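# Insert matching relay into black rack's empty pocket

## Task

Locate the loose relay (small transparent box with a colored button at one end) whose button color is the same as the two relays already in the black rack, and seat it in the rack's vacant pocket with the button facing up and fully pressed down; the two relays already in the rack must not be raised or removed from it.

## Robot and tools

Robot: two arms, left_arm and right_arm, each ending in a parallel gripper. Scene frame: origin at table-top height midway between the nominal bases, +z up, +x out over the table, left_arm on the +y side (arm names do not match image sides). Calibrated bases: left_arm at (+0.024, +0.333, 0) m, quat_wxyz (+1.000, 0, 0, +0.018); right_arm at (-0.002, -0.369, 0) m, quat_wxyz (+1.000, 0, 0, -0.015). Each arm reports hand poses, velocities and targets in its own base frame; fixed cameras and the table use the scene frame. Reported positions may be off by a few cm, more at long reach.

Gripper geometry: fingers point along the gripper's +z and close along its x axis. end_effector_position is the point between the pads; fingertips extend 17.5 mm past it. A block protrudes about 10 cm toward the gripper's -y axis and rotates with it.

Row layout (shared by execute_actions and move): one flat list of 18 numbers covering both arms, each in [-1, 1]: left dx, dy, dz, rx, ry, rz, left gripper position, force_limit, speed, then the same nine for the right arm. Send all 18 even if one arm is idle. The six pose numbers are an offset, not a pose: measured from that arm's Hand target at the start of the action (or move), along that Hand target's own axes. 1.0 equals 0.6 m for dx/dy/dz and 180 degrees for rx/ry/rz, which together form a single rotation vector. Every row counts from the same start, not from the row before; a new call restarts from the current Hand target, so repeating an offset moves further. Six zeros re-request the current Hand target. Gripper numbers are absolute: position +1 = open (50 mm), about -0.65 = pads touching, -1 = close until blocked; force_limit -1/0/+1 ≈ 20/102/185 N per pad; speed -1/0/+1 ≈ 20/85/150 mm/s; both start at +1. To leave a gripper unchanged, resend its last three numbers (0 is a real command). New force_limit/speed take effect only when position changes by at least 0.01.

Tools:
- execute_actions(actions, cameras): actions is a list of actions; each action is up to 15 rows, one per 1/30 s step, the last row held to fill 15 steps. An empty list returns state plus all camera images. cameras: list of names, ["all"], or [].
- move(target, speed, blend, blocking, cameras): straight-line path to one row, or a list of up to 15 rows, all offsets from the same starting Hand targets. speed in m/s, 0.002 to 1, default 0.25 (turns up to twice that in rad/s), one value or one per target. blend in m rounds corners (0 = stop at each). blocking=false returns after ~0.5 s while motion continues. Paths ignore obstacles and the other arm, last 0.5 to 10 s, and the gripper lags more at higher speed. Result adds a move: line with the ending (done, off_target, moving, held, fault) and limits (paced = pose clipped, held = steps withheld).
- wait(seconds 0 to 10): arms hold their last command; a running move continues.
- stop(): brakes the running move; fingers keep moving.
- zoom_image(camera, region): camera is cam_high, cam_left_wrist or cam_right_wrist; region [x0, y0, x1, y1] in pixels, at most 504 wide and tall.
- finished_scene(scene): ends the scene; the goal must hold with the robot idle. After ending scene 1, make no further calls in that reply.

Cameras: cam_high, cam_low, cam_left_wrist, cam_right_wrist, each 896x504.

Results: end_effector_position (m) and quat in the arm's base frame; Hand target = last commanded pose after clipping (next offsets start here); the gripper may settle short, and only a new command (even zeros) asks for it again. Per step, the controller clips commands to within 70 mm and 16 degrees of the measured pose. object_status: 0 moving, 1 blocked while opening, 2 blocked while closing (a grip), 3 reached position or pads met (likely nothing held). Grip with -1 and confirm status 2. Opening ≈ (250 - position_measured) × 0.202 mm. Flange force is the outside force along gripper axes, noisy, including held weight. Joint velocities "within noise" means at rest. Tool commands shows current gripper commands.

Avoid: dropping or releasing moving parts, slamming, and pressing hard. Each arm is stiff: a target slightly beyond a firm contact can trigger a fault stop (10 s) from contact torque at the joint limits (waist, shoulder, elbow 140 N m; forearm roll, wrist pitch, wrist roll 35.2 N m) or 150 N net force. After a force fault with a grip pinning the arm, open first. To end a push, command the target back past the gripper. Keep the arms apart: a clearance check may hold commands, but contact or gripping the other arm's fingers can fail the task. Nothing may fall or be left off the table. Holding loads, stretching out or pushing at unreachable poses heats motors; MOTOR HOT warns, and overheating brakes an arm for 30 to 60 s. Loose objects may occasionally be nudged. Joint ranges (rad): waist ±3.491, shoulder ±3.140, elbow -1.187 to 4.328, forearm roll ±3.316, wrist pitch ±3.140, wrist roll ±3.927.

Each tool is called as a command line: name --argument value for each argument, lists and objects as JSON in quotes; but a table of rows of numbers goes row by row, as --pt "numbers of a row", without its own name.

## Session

Flipped orientation is accepted. Scene 2.

execute_actions --actions '[]'

zoom_image --camera "cam_high" --region '[400, 140, 640, 275]'

zoom_image --camera "cam_high" --region '[400, 270, 640, 405]'

Scene clock: 0.00 s.
left_arm: end_effector_position=(+0.3666, -0.5741, +0.2985) position_measured=3 object_status=3 end_effector_quat_wxyz=(+0.478, +0.786, +0.246, -0.306) | right_arm: end_effector_position=(+0.2334, +0.0942, +0.1414) position_measured=3 object_status=3 end_effector_quat_wxyz=(+0.016, +0.390, +0.920, +0.032)
Joint positions: left_arm=[-0.548 0.282 -0.394 1.444 -1.131 -1.293] | right_arm=[0.951 -0.609 -0.769 0.017 -1.341 -0.186]
Joint velocities: within noise
Flange force (N): no reading
Hand target: left_arm +0.3666, -0.5741, +0.2985; +0.478, +0.786, +0.246, -0.306 | right_arm +0.2334, +0.0942, +0.1414; +0.016, +0.390, +0.920, +0.032
Tool commands: left_gripper/position=+1.0 left_gripper/force_limit=+1.0 left_gripper/speed=+1.0 right_gripper/position=+1.0 right_gripper/force_limit=+1.0 right_gripper/speed=+1.0

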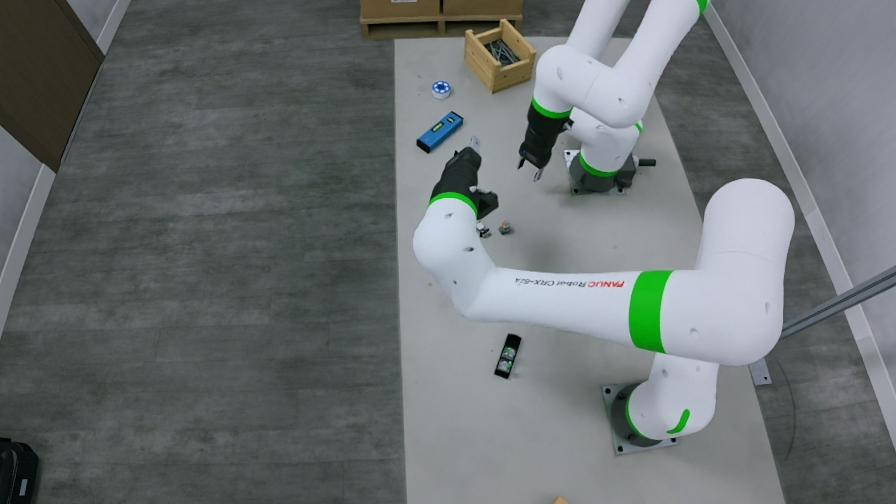

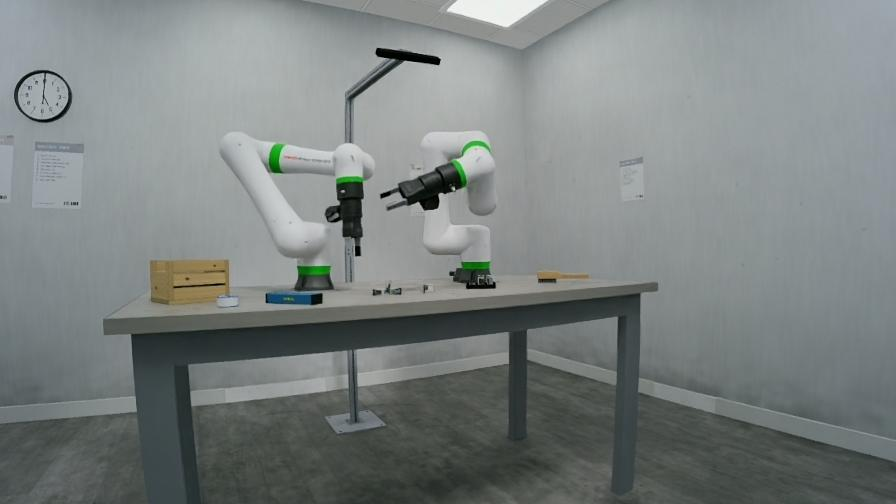

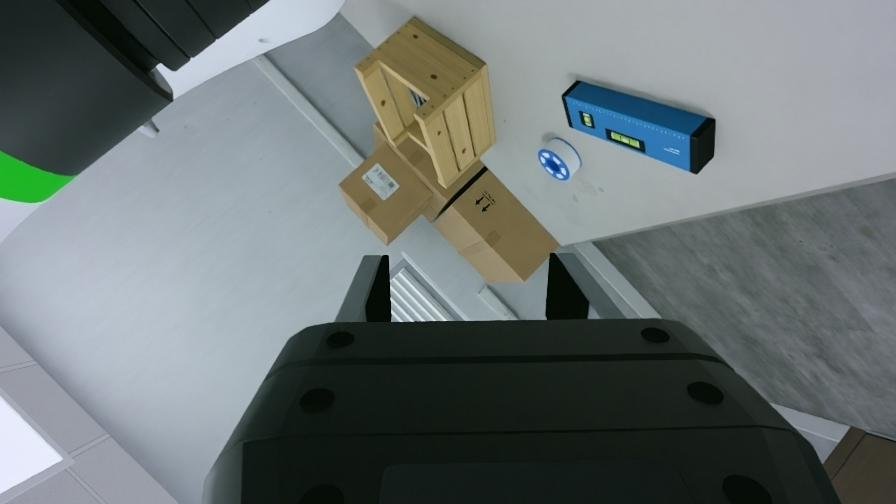

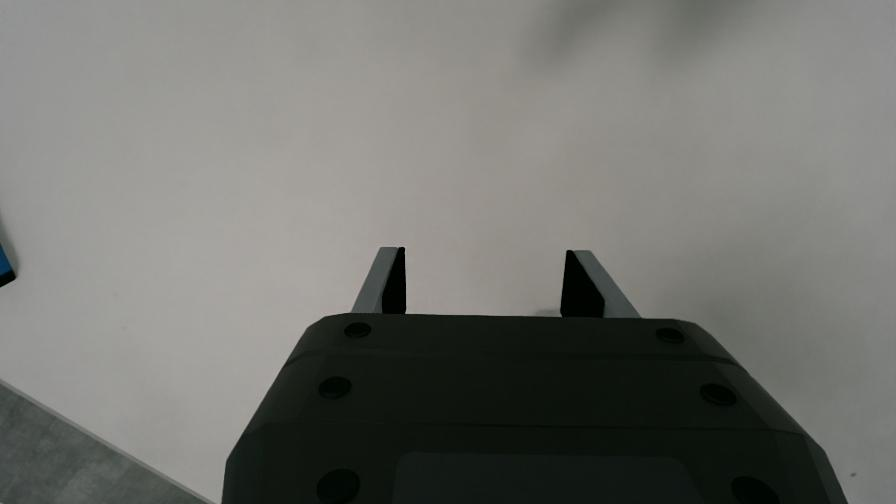

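Scaled by 2.100 from the camera's 896x504 image, which has a finer 1280x720 frame.

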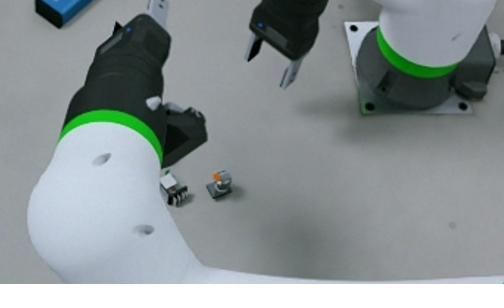

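Scaled by 2.100 from the camera's 896x504 image, which has a finer 1280x720 frame.

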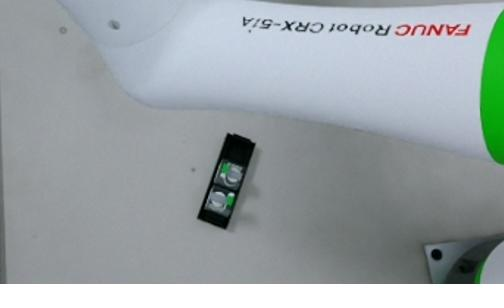

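move --target '[0.313,0.1075,-0.917,-0.199,0.167,-0.099,1,1,1, 0,0,0,0,0,0,1,1,1]' --speed 0.5

move --target '[0.4325,0.007,-0.857,-0.199,0.167,-0.099,1,1,1, -0.106,0.1975,-0.384,0.0694,0.108,0.7399,1,1,1]' --speed 0.5 --cameras '["cam_right_wrist","cam_high"]'

Scene clock: 39.37 s.
left_arm: end_effector_position=(+0.6755, -0.0875, +0.3985) position_measured=3 object_status=3 end_effector_quat_wxyz=(+0.562, +0.608, +0.555, -0.075) | right_arm: end_effector_position=(+0.2334, +0.0942, +0.1414) position_measured=3 object_status=3 end_effector_quat_wxyz=(+0.016, +0.390, +0.920, +0.032)
Joint positions: left_arm=[0.351 0.216 -0.238 1.336 -1.193 -1.059] | right_arm=[0.951 -0.609 -0.769 0.017 -1.341 -0.186]
Flange force (N): left_arm=[0.4 3.1 1.2] | right_arm=[2.0 0.3 0.8]
Hand target: left_arm +0.6755, -0.0875, +0.3985; +0.562, +0.608, +0.555, -0.075 | right_arm +0.2334, +0.0942, +0.1414; +0.016, +0.390, +0.920, +0.032
Off the commanded pose: left_arm 0.000 m, 0 deg | right_arm 0.000 m, 0 deg.
move: done; limits=paced

Scene clock: 42.27 s.
left_arm: end_effector_position=(+0.5010, +0.4614, +0.3984) position_measured=3 object_status=3 end_effector_quat_wxyz=(+0.541, +0.316, +0.761, +0.170) | right_arm: end_effector_position=(+0.3501, +0.1199, +0.3799) position_measured=3 object_status=3 end_effector_quat_wxyz=(-0.179, +0.984, +0.000, +0.000)
Joint positions: left_arm=[1.224 0.216 -0.238 1.335 -1.192 -1.059] | right_arm=[0.384 -0.233 0.078 -0.337 -1.732 -2.034]
Flange force (N): left_arm=[0.3 3.6 1.1] | right_arm=[2.9 -1.5 0.8]
Hand target: left_arm +0.5010, +0.4614, +0.3983; +0.541, +0.316, +0.761, +0.170 | right_arm +0.3501, +0.1199, +0.3799; -0.179, +0.984, +0.000, +0.000
Off the commanded pose: left_arm 0.000 m, 0 deg | right_arm 0.000 m, 0 deg.
move: done
Images, in order (width x height): cam_high 896x504, cam_right_wrist 896x504.

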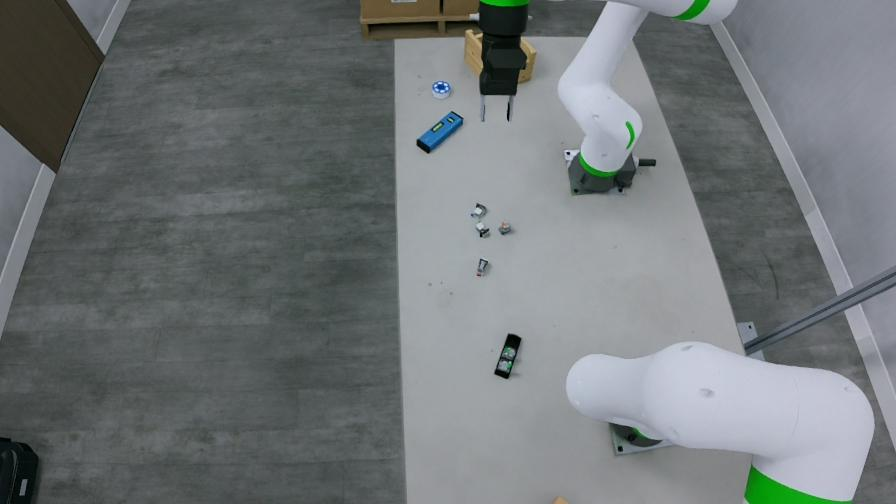

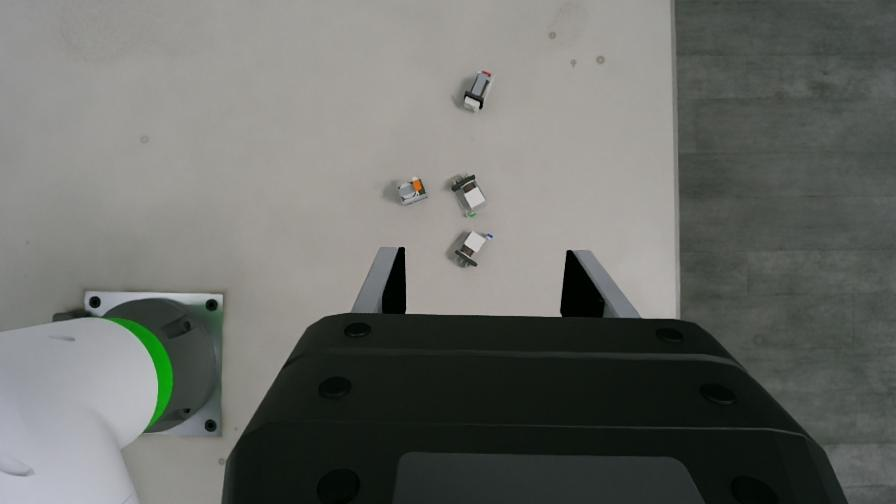

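zoom_image --camera "cam_right_wrist" --region '[390, 150, 530, 270]'

Scaled by 3.600 from the camera's 896x504 image, which has a finer 1280x720 frame.

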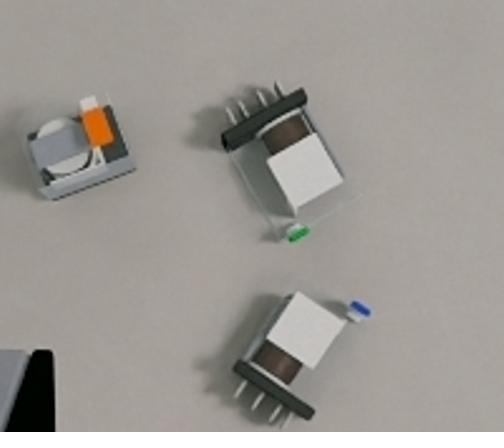

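move --pt "0 0 0 0 0 0 1 1 1 0.0598 0.1523 0.5173 0.1594 -0.1 -0.1412 0.65 -0.5 0" --pt "0 0 0 0 0 0 1 1 1 0.0207 0.1133 0.6008 0.1594 -0.1 -0.1412 0.65 -0.5 0" --speed '[0.4,0.1]' --blend '[0.005,0]' --cameras '["cam_right_wrist","cam_low"]'

zoom_image --camera "cam_right_wrist" --region '[380, 160, 600, 320]'

Scene clock: 99.30 s.
left_arm: end_effector_position=(+0.5010, +0.4614, +0.3983) position_measured=3 object_status=3 end_effector_quat_wxyz=(+0.541, +0.316, +0.761, +0.170) | right_arm: end_effector_position=(+0.3625, +0.1832, +0.0188) position_measured=56 object_status=3 end_effector_quat_wxyz=(-0.408, +0.874, +0.241, -0.112)
Joint positions: left_arm=[1.224 0.216 -0.238 1.335 -1.192 -1.059] | right_arm=[0.139 0.472 -0.162 -0.794 -1.43 -0.848]
Joint velocities: left_arm=[within noise] | right_arm=[0.002 0.001 -0.001 -0.001 0.006 0.001]
Flange force (N): left_arm=[0.9 3.8 2.1] | right_arm=[-12.7 -63.3 -79.9]
Hand target: left_arm +0.5010, +0.4614, +0.3983; +0.541, +0.316, +0.761, +0.170 | right_arm +0.3625, +0.1832, +0.0186; -0.408, +0.874, +0.241, -0.112
Off the commanded pose: left_arm 0.000 m, 0 deg | right_arm 0.000 m, 0 deg.
move: done
Images, in order (width x height): cam_low 896x504, cam_right_wrist 896x504.

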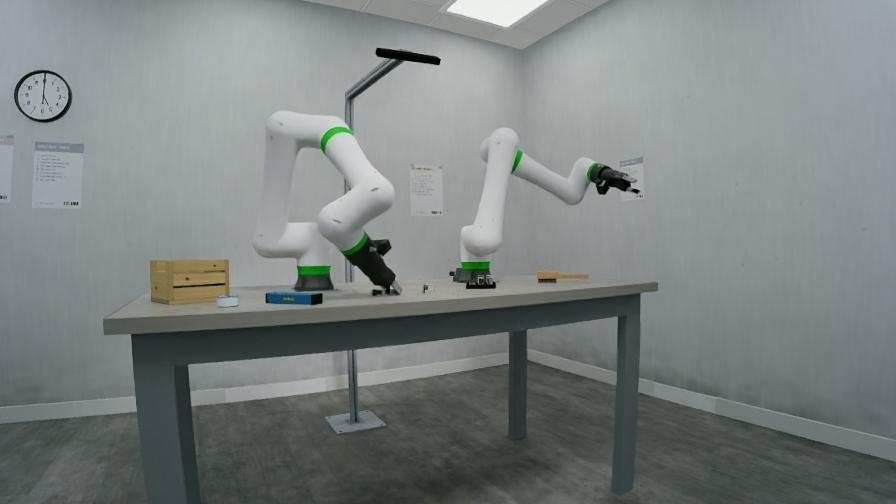

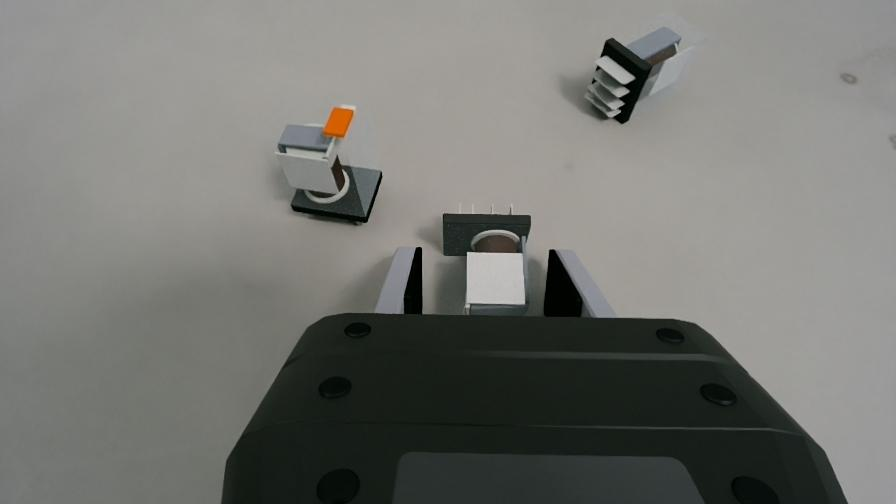

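Scaled by 2.291 from the camera's 896x504 image, which has a finer 1280x720 frame.

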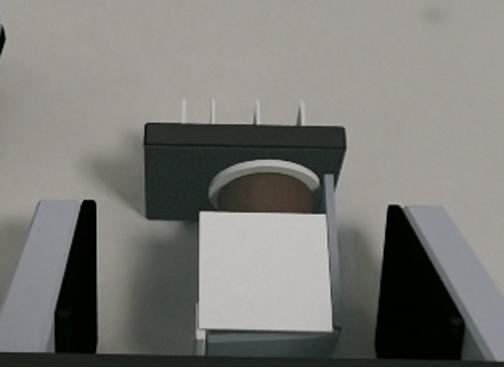

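move --target '[0,0,0,0,0,0,1,1,1, 0,-0.0045,-0.0038,0,0,0,0.65,-0.5,0]' --speed 0.05

Scene clock: 105.10 s.
left_arm: end_effector_position=(+0.5010, +0.4614, +0.3983) position_measured=3 object_status=3 end_effector_quat_wxyz=(+0.541, +0.316, +0.761, +0.170) | right_arm: end_effector_position=(+0.3625, +0.1832, +0.0221) position_measured=56 object_status=3 end_effector_quat_wxyz=(-0.408, +0.874, +0.241, -0.112)
Joint positions: left_arm=[1.224 0.216 -0.238 1.335 -1.192 -1.059] | right_arm=[0.14 0.465 -0.161 -0.794 -1.435 -0.853]
Flange force (N): left_arm=[1.4 5.0 1.7] | right_arm=[4.5 6.5 3.1]
Hand target: left_arm +0.5010, +0.4614, +0.3983; +0.541, +0.316, +0.761, +0.170 | right_arm +0.3625, +0.1832, +0.0221; -0.408, +0.874, +0.241, -0.112
Off the commanded pose: left_arm 0.000 m, 0 deg | right_arm 0.000 m, 0 deg.
move: done

move --pt "0 0 0 0 0 0 1 1 1 0 0 0 0 0 0 -1 -0.4 -0.3" --pt "0 0 0 0 0 0 1 1 1 0 -0.1277 -0.1072 0 0 0 -1 -0.4 -0.3" --pt "0 0 0 0 0 0 1 1 1 0.196 -0.4757 0.2868 -0.247 -0.0674 -0.7706 -1 -0.4 -0.3" --pt "0 0 0 0 0 0 1 1 1 0.196 -0.4053 0.3458 -0.247 -0.0674 -0.7706 -1 -0.4 -0.3" --speed '[0.2,0.2,0.5,0.15]' --blend '[0,0.05,0.01,0]' --cameras '["cam_right_wrist","cam_low"]'

zoom_image --camera "cam_right_wrist" --region '[390, 60, 590, 320]'

zoom_image --camera "cam_low" --region '[454, 252, 504, 296]'

Scene clock: 137.60 s.
left_arm: end_effector_position=(+0.5010, +0.4614, +0.3983) position_measured=3 object_status=3 end_effector_quat_wxyz=(+0.541, +0.316, +0.761, +0.170) | right_arm: end_effector_position=(+0.3019, +0.5142, +0.0753) position_measured=119 object_status=2 end_effector_quat_wxyz=(+0.053, +0.145, +0.928, +0.338)
Joint positions: left_arm=[1.224 0.216 -0.238 1.335 -1.192 -1.059] | right_arm=[1.259 0.122 -0.572 -0.008 -0.178 0.009]
Flange force (N): left_arm=[1.2 4.8 1.6] | right_arm=no reading
Hand target: left_arm +0.5010, +0.4614, +0.3983; +0.541, +0.316, +0.761, +0.170 | right_arm +0.3018, +0.5141, +0.0752; +0.053, +0.145, +0.928, +0.338
Off the commanded pose: left_arm 0.000 m, 0 deg | right_arm 0.000 m, 0 deg.
move: done
Images, in order (width x height): cam_low 896x504, cam_right_wrist 896x504.

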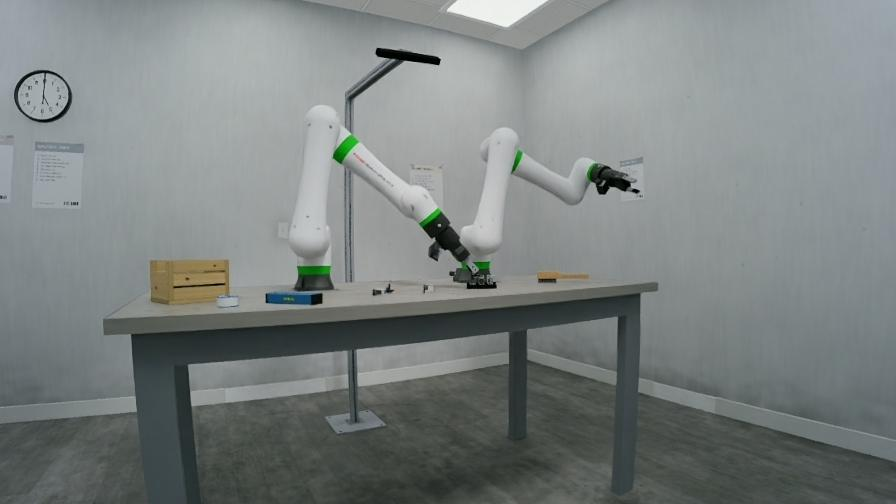

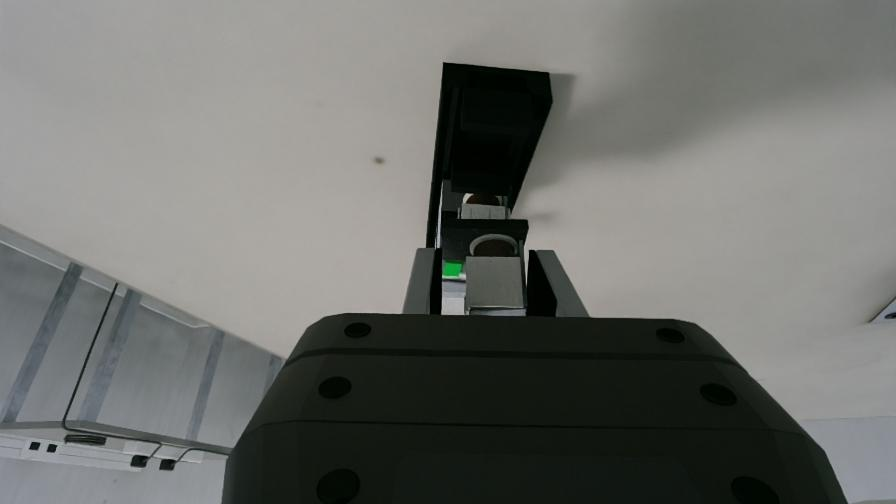

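Scaled by 1.938 from the camera's 896x504 image, which has a finer 1280x720 frame.

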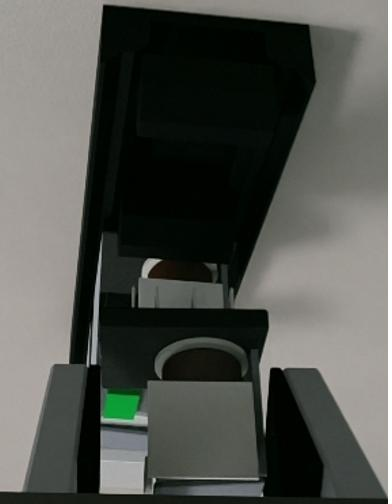

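Scaled by 10.080 from the camera's 896x504 image, which has a finer 1280x720 frame.

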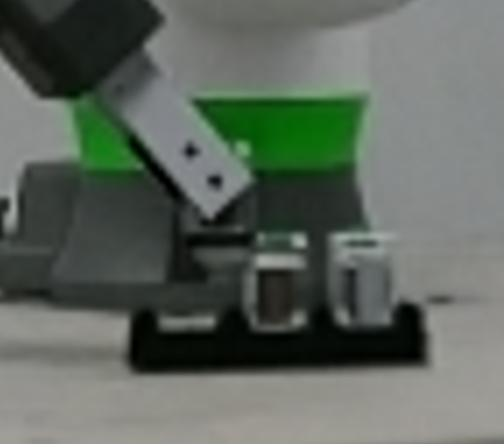

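move --target '[0,0,0,0,0,0,1,1,1, 0.0043,-0.024,0.006,0,-0.0143,0.017,-1,-0.4,-0.3]' --speed 0.08 --cameras '["cam_right_wrist","cam_low"]'

zoom_image --camera "cam_right_wrist" --region '[400, 0, 580, 290]'

zoom_image --camera "cam_low" --region '[454, 252, 504, 296]'

Scene clock: 165.03 s.
left_arm: end_effector_position=(+0.5010, +0.4614, +0.3983) position_measured=3 object_status=3 end_effector_quat_wxyz=(+0.541, +0.316, +0.761, +0.170) | right_arm: end_effector_position=(+0.2968, +0.5066, +0.0633) position_measured=119 object_status=2 end_effector_quat_wxyz=(+0.052, +0.173, +0.925, +0.334)
Joint positions: left_arm=[1.224 0.216 -0.238 1.335 -1.192 -1.059] | right_arm=[1.266 0.12 -0.693 0.297 -0.071 -0.353]
Flange force (N): left_arm=[0.7 4.7 1.4] | right_arm=no reading
Hand target: left_arm +0.5010, +0.4614, +0.3983; +0.541, +0.316, +0.761, +0.170 | right_arm +0.2967, +0.5066, +0.0632; +0.065, +0.177, +0.923, +0.336
Off the commanded pose: left_arm 0.000 m, 0 deg | right_arm 0.000 m, 2 deg.
move: done
Images, in order (width x height): cam_low 896x504, cam_right_wrist 896x504.

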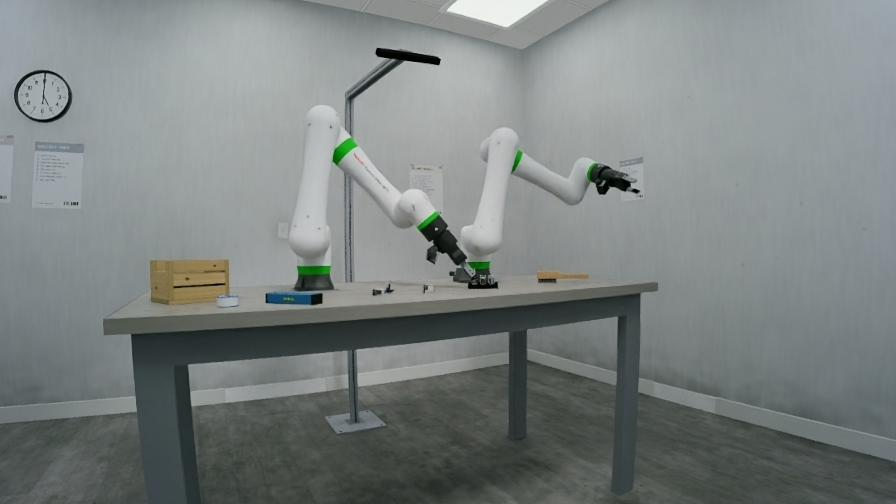

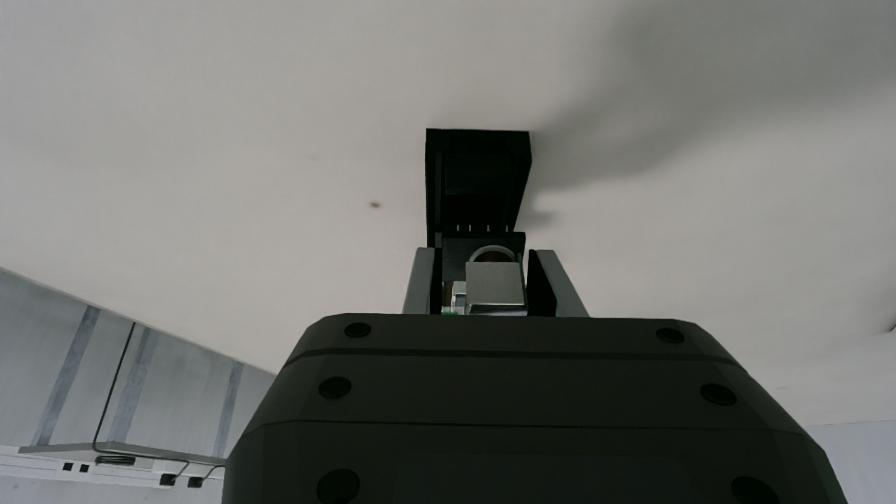

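Scaled by 1.738 from the camera's 896x504 image, which has a finer 1280x720 frame.

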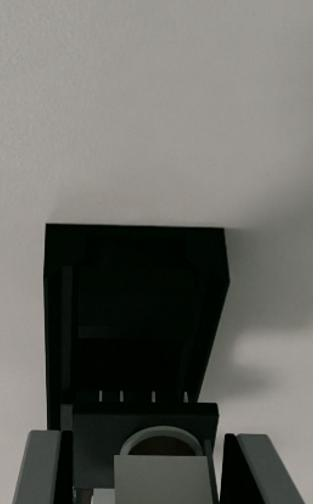

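Scaled by 10.080 from the camera's 896x504 image, which has a finer 1280x720 frame.

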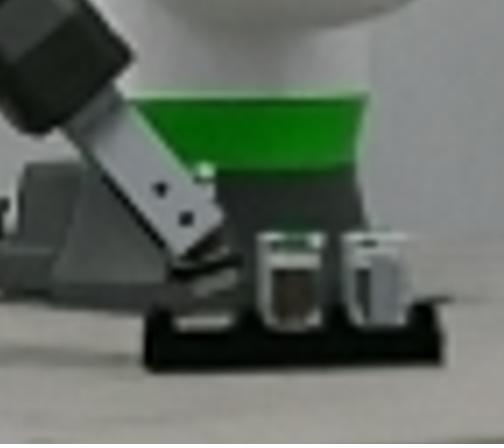

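move --target '[0,0,0,0,0,0,1,1,1, 0,0,0,0,0,0,-1,-0.4,-0.3]' --cameras '["cam_right_wrist","cam_low"]'

zoom_image --camera "cam_low" --region '[454, 252, 504, 296]'

Scene clock: 176.37 s.
left_arm: end_effector_position=(+0.5010, +0.4614, +0.3983) position_measured=3 object_status=3 end_effector_quat_wxyz=(+0.541, +0.316, +0.761, +0.170) | right_arm: end_effector_position=(+0.2968, +0.5066, +0.0633) position_measured=119 object_status=2 end_effector_quat_wxyz=(+0.052, +0.173, +0.925, +0.334)
Joint positions: left_arm=[1.224 0.216 -0.238 1.335 -1.192 -1.059] | right_arm=[1.266 0.12 -0.693 0.297 -0.071 -0.353]
Flange force (N): left_arm=[1.4 5.0 1.6] | right_arm=no reading
Hand target: left_arm +0.5010, +0.4614, +0.3983; +0.541, +0.316, +0.761, +0.170 | right_arm +0.2968, +0.5066, +0.0633; +0.052, +0.173, +0.925, +0.334 (not the last commanded pose)
Off the commanded pose: left_arm 0.000 m, 0 deg | right_arm 0.000 m, 2 deg.
move: done
Images, in order (width x height): cam_low 896x504, cam_right_wrist 896x504.

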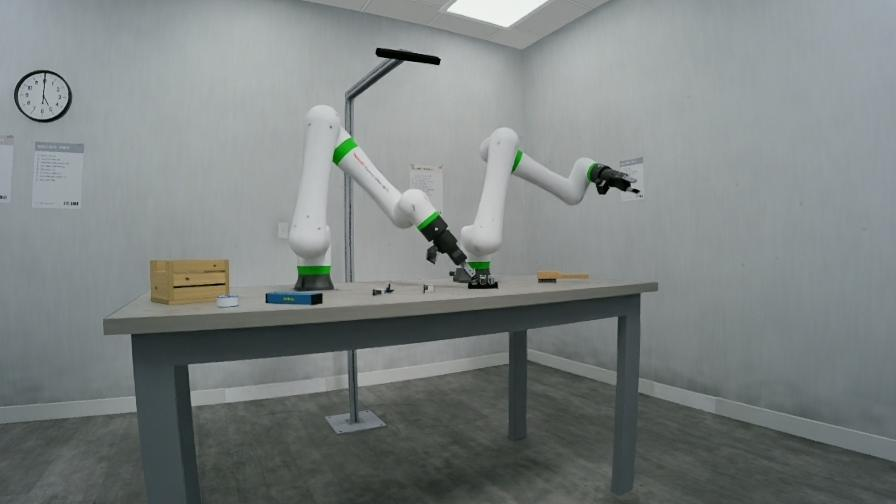

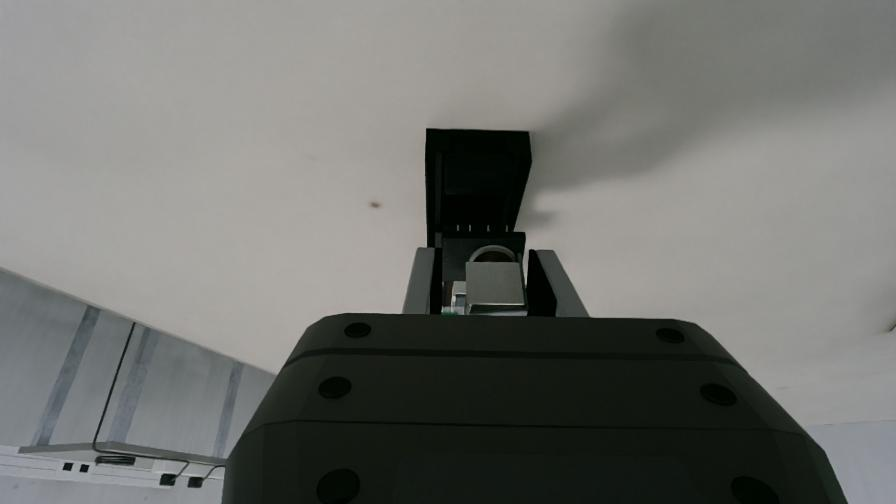

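Scaled by 10.080 from the camera's 896x504 image, which has a finer 1280x720 frame.

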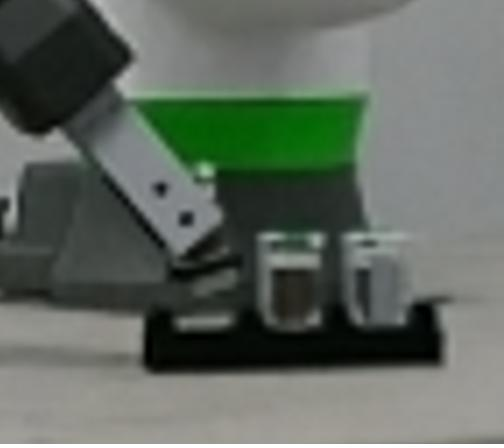

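move --pt "0 0 0 0 0 0 1 1 1 0 0.0825 -0.0983 0 0 0 -1 -0.4 -0.3" --pt "0 0 0 0 0 0 1 1 1 -0.0468 -0.1043 -0.2552 -0.0093 -0.5668 0.679 -1 -0.4 -0.3" --pt "0 0 0 0 0 0 1 1 1 -0.0468 -0.2097 -0.1297 -0.0093 -0.5668 0.679 -1 -0.4 -0.3" --speed '[0.15,0.5,0.12]' --blend '[0.02,0.01,0]' --cameras '["cam_right_wrist","cam_low"]'

zoom_image --camera "cam_low" --region '[420, 240, 510, 306]'

zoom_image --camera "cam_right_wrist" --region '[390, 120, 590, 320]'

Scene clock: 204.10 s.
left_arm: end_effector_position=(+0.5010, +0.4614, +0.3983) position_measured=3 object_status=3 end_effector_quat_wxyz=(+0.541, +0.316, +0.761, +0.170) | right_arm: end_effector_position=(+0.2730, +0.3602, +0.1398) position_measured=119 object_status=2 end_effector_quat_wxyz=(+0.342, +0.940, +0.004, +0.001)
Joint positions: left_arm=[1.224 0.216 -0.238 1.335 -1.192 -1.059] | right_arm=[1.328 0.538 0.116 0.165 -1.828 -2.905]
Flange force (N): left_arm=[1.4 4.6 1.4] | right_arm=[2.3 -7.8 -1.1]
Hand target: left_arm +0.5010, +0.4614, +0.3983; +0.541, +0.316, +0.761, +0.170 | right_arm +0.2730, +0.3602, +0.1398; +0.342, +0.940, +0.004, +0.001 (not the last commanded pose)
Off the commanded pose: left_arm 0.000 m, 0 deg | right_arm 0.097 m, 0 deg.
move: held (right_arm; a check stopped the path); path passed 2 of 3 targets; limits=paced,held
pose unreachable (right arm): on one or more control steps of this call, first in action 0 (counted from 0), this arm could not follow its commanded pose, so it was not sent that pose on those steps. It may still have moved: this result reports where it is.
cause: moving toward the commanded pose would bring a part of the arm too close to another arm (a part of this arm just beyond joint 4 (forearm roll) and a part of the left arm just beyond its joint 2 (shoulder), at the place that arm is still heading or pushing toward).
Images, in order (width x height): cam_low 896x504, cam_right_wrist 896x504.

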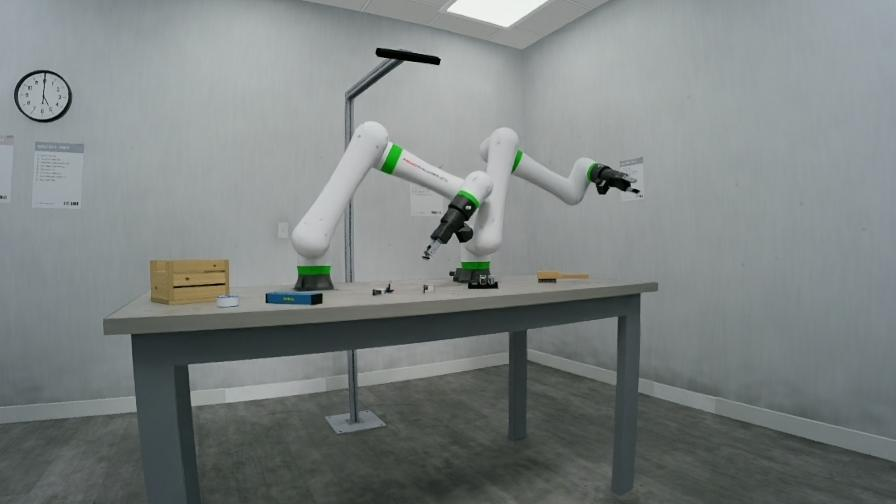

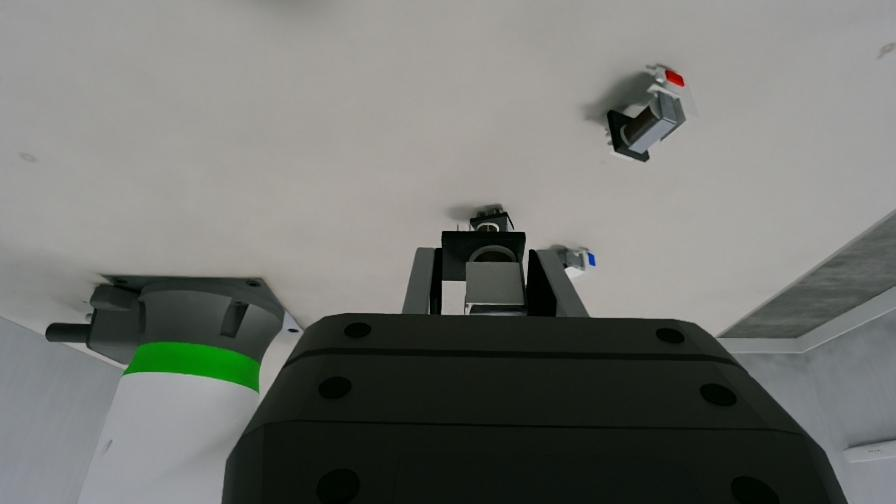

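Scaled by 5.600 from the camera's 896x504 image, which has a finer 1280x720 frame.

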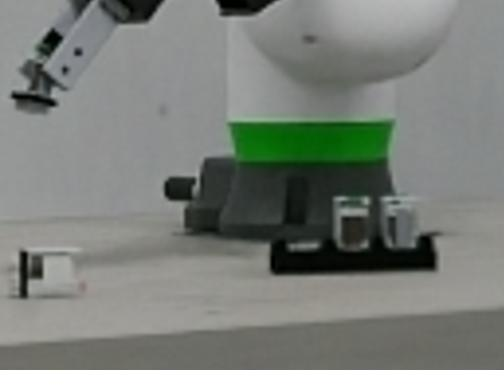

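Scaled by 2.520 from the camera's 896x504 image, which has a finer 1280x720 frame.

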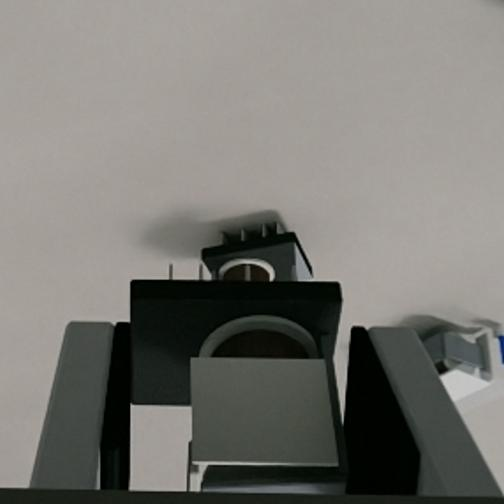

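move --target '[0,0,0,0,0,0,1,1,1,0.0117,0.0123,0.1409,0.0766,-0.0758,0.1167,-1,-0.4,-0.3]' --speed 0.3 --cameras '["cam_low","cam_right_wrist","cam_high"]'

Scene clock: 274.77 s.
left_arm: end_effector_position=(+0.5010, +0.4614, +0.3983) position_measured=3 object_status=3 end_effector_quat_wxyz=(+0.541, +0.316, +0.761, +0.170) | right_arm: end_effector_position=(+0.2804, +0.3003, +0.0797) position_measured=119 object_status=2 end_effector_quat_wxyz=(+0.220, +0.952, -0.207, -0.048)
Joint positions: left_arm=[1.224 0.216 -0.238 1.335 -1.192 -1.059] | right_arm=[1.141 0.373 -0.123 0 -1.529 -3.141]
Flange force (N): left_arm=[1.2 4.4 1.3] | right_arm=[1.5 -7.3 1.5]
Hand target: left_arm +0.5010, +0.4614, +0.3983; +0.541, +0.316, +0.761, +0.170 | right_arm +0.2804, +0.3003, +0.0797; +0.220, +0.952, -0.207, -0.048
Off the commanded pose: left_arm 0.000 m, 0 deg | right_arm 0.000 m, 0 deg.
move: done
Images, in order (width x height): cam_high 896x504, cam_low 896x504, cam_right_wrist 896x504.

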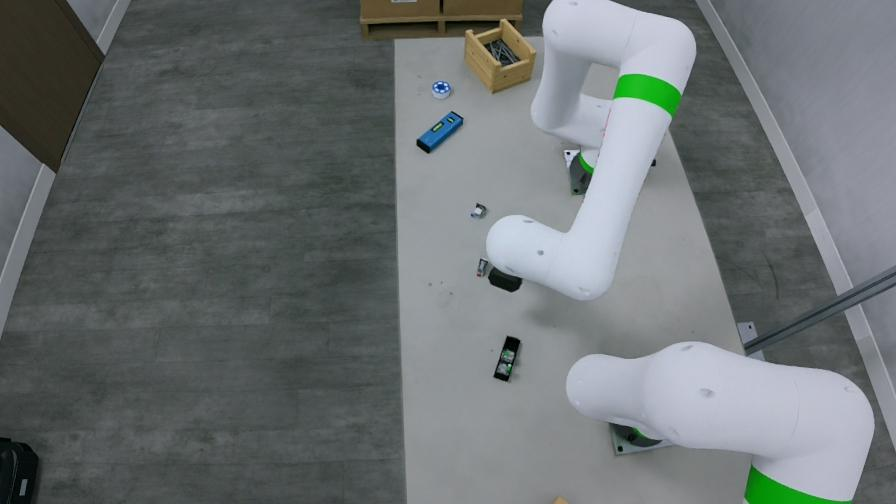

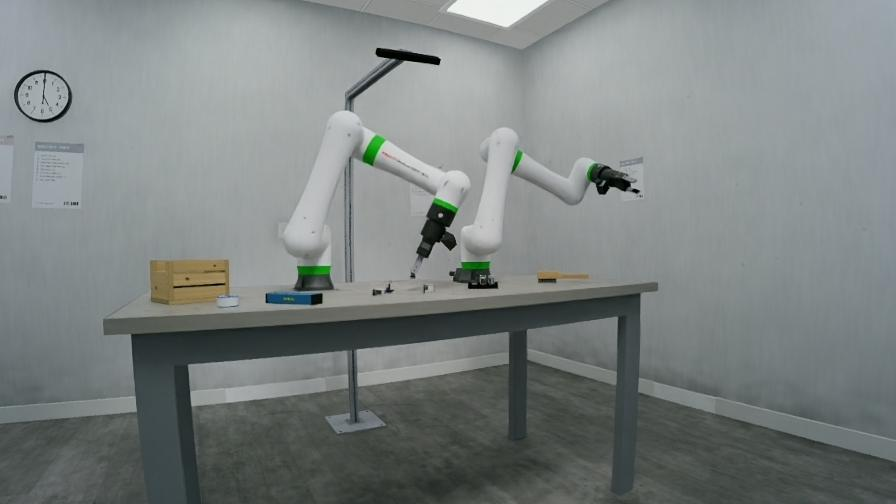

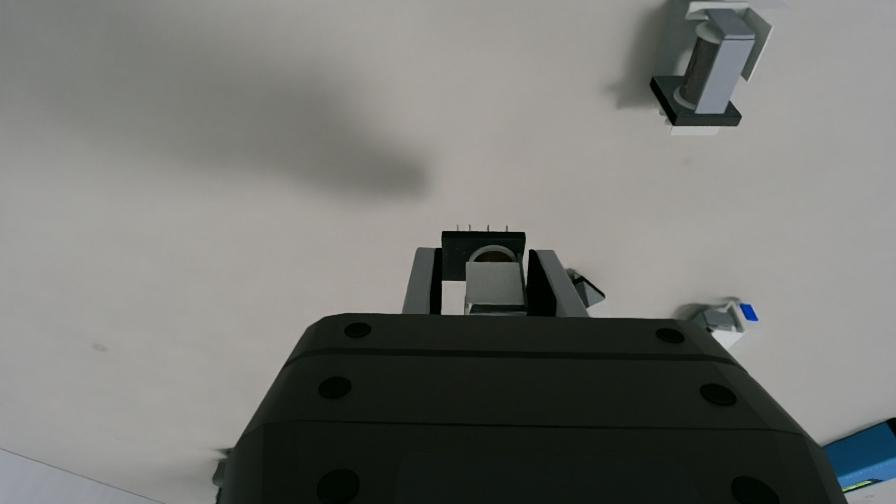

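zoom_image --camera "cam_right_wrist" --region '[380, 200, 620, 335]'

zoom_image --camera "cam_low" --region '[370, 240, 470, 300]'

Scaled by 2.100 from the camera's 896x504 image, which has a finer 1280x720 frame.

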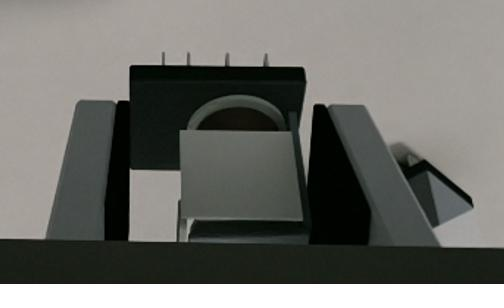

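Scaled by 5.040 from the camera's 896x504 image, which has a finer 1280x720 frame.

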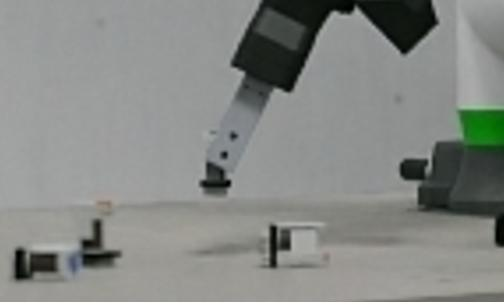

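move --pt "0 0 0 0 0 0 1 1 1 0 -0.0268 0.0550 0 0 0 -1 -0.4 -0.3" --pt "0 0 0 0 0 0 1 1 1 0 -0.0303 0.0622 0 0 0 -1 -0.4 -0.3" --speed '[0.2,0.03]' --cameras '["cam_low"]'

zoom_image --camera "cam_low" --region '[370, 240, 470, 300]'

Scene clock: 305.23 s.
left_arm: end_effector_position=(+0.5010, +0.4614, +0.3983) position_measured=3 object_status=3 end_effector_quat_wxyz=(+0.541, +0.316, +0.761, +0.170) | right_arm: end_effector_position=(+0.2804, +0.3003, +0.0382) position_measured=119 object_status=2 end_effector_quat_wxyz=(+0.220, +0.952, -0.207, -0.048)
Joint positions: left_arm=[1.224 0.216 -0.238 1.335 -1.192 -1.059] | right_arm=[1.141 0.425 -0.16 0 -1.439 -3.141]
Flange force (N): left_arm=[1.2 4.4 1.5] | right_arm=[0.3 -7.7 2.2]
Hand target: left_arm +0.5010, +0.4614, +0.3983; +0.541, +0.316, +0.761, +0.170 | right_arm +0.2804, +0.3003, +0.0382; +0.220, +0.952, -0.207, -0.048
Off the commanded pose: left_arm 0.000 m, 0 deg | right_arm 0.000 m, 0 deg.
move: done
Images, in order (width x height): cam_low 896x504.

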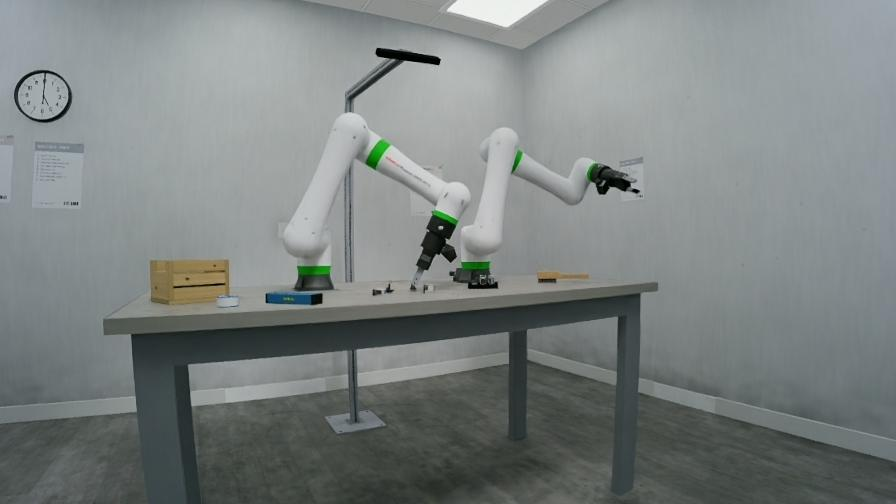

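Scaled by 5.040 from the camera's 896x504 image, which has a finer 1280x720 frame.

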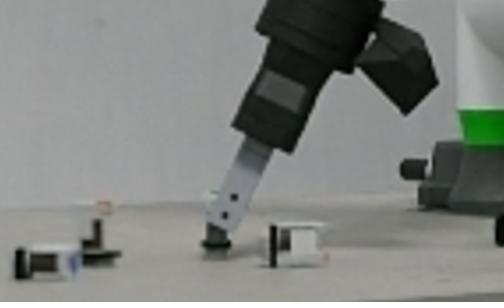

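execute_actions --actions '[[[0,0,0,0,0,0,1,1,1,0,-0.000438,0.000899,0,0,0,-1,-0.4,-0.3]],[[0,0,0,0,0,0,1,1,1,0,-0.000438,0.000899,0,0,0,-1,-0.4,-0.3]],[[0,0,0,0,0,0,1,1,1,0,-0.000438,0.000899,0,0,0,-1,-0.4,-0.3]]]'

Scene clock: 313.80 s.
left_arm: end_effector_position=(+0.5010, +0.4614, +0.3983) position_measured=3 object_status=3 end_effector_quat_wxyz=(+0.541, +0.316, +0.761, +0.170) | right_arm: end_effector_position=(+0.2804, +0.3003, +0.0364) position_measured=119 object_status=2 end_effector_quat_wxyz=(+0.220, +0.952, -0.207, -0.048)
Joint positions: left_arm=[1.224 0.216 -0.238 1.335 -1.192 -1.059] | right_arm=[1.141 0.428 -0.161 0 -1.435 -3.141]
Flange force (N): left_arm=[1.1 3.8 0.7] | right_arm=[-1.7 -0.7 -11.3]
Flange force at the end of the 1st action (N): left_arm=[1.6 4.3 1.4] | right_arm=[0.5 -7.6 2.3]
Flange force at the end of the 2nd action (N): left_arm=[1.9 4.2 1.9] | right_arm=[0.2 -7.6 2.3]
Hand target: left_arm +0.5010, +0.4614, +0.3983; +0.541, +0.316, +0.761, +0.170 | right_arm +0.2804, +0.3003, +0.0364; +0.220, +0.952, -0.207, -0.048
Off the commanded pose: left_arm 0.000 m, 0 deg | right_arm 0.000 m, 0 deg.
Step readings (end_effector_position of left_arm | right_arm; steps 1 to 15: 1st action; 16 to 30: 2nd action; 31 to 45: 3rd action):
0: (+0.5010, +0.4614, +0.3983) | (+0.2804, +0.3003, +0.0382)
1: (+0.5010, +0.4614, +0.3983) | (+0.2804, +0.3003, +0.0382)
2: (+0.5010, +0.4614, +0.3983) | (+0.2804, +0.3003, +0.0380)
4: (+0.5010, +0.4614, +0.3983) | (+0.2804, +0.3003, +0.0376)
8: (+0.5010, +0.4614, +0.3983) | (+0.2804, +0.3003, +0.0376)
15: (+0.5010, +0.4614, +0.3983) | (+0.2804, +0.3003, +0.0376)
16: (+0.5010, +0.4614, +0.3983) | (+0.2804, +0.3003, +0.0376)
17: (+0.5010, +0.4614, +0.3983) | (+0.2804, +0.3004, +0.0374)
19: (+0.5010, +0.4614, +0.3983) | (+0.2804, +0.3003, +0.0370)
23: (+0.5010, +0.4614, +0.3983) | (+0.2804, +0.3003, +0.0370)
30: (+0.5010, +0.4614, +0.3983) | (+0.2804, +0.3003, +0.0370)
31: (+0.5010, +0.4614, +0.3983) | (+0.2804, +0.3003, +0.0370)
32: (+0.5010, +0.4614, +0.3983) | (+0.2804, +0.3004, +0.0368)
34: (+0.5010, +0.4614, +0.3983) | (+0.2804, +0.3003, +0.0365)
38: (+0.5010, +0.4614, +0.3983) | (+0.2804, +0.3003, +0.0365)
45: (+0.5010, +0.4614, +0.3983) | (+0.2804, +0.3003, +0.0364)

move --pt "0 0 0 0 0 0 1 1 1 0 0 0 0 0 0 0.5 -0.4 -1" --pt "0 0 0 0 0 0 1 1 1 0 0 -0.1 0 0 0 0.5 -0.4 -1" --pt "0 0 0 0 0 0 1 1 1 0 0.0842 -0.114 0.1444 0 0 0.5 -0.4 -1" --speed '[0.1,0.12,0.3]' --cameras '["cam_right_wrist","cam_low"]'

Scene clock: 334.07 s.
left_arm: end_effector_position=(+0.5010, +0.4614, +0.3983) position_measured=3 object_status=3 end_effector_quat_wxyz=(+0.541, +0.316, +0.761, +0.170) | right_arm: end_effector_position=(+0.2740, +0.2863, +0.1200) position_measured=78 object_status=3 end_effector_quat_wxyz=(+0.000, +0.977, -0.213, +0.000)
Joint positions: left_arm=[1.224 0.216 -0.238 1.335 -1.192 -1.059] | right_arm=[1.141 -0.061 -0.441 -0.001 -1.19 -3.14]
Flange force (N): left_arm=[1.9 5.0 1.6] | right_arm=[0.4 -4.5 3.6]
Hand target: left_arm +0.5010, +0.4614, +0.3983; +0.541, +0.316, +0.761, +0.170 | right_arm +0.2740, +0.2863, +0.1200; +0.000, +0.977, -0.213, +0.000
Off the commanded pose: left_arm 0.000 m, 0 deg | right_arm 0.000 m, 0 deg.
move: done
Images, in order (width x height): cam_low 896x504, cam_right_wrist 896x504.

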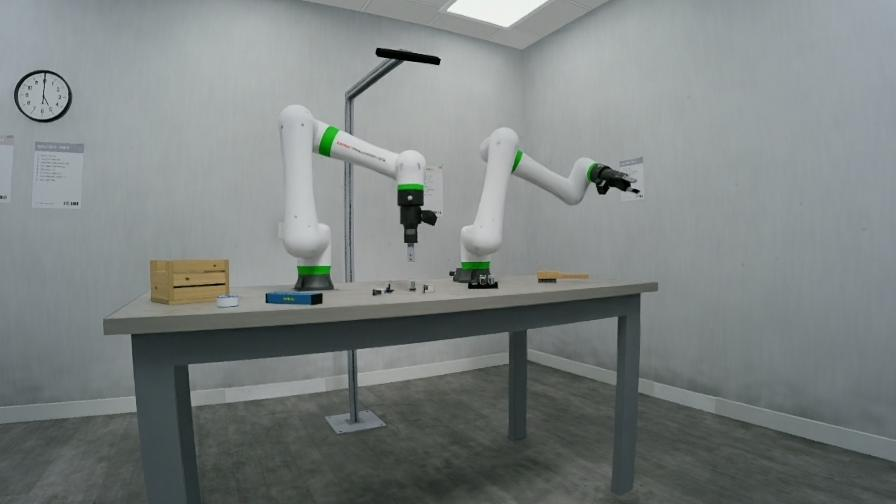

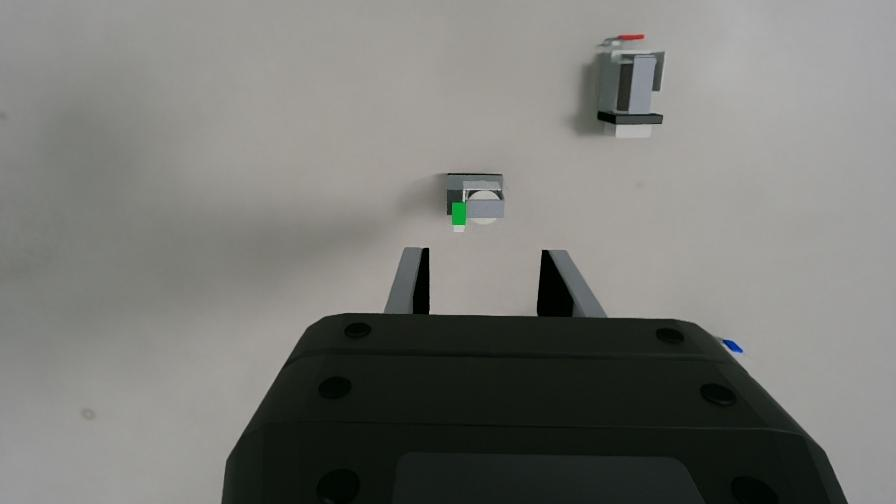

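zoom_image --camera "cam_right_wrist" --region '[400, 140, 560, 260]'

Scaled by 3.150 from the camera's 896x504 image, which has a finer 1280x720 frame.

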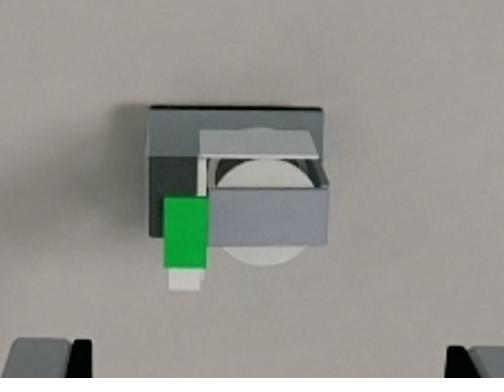

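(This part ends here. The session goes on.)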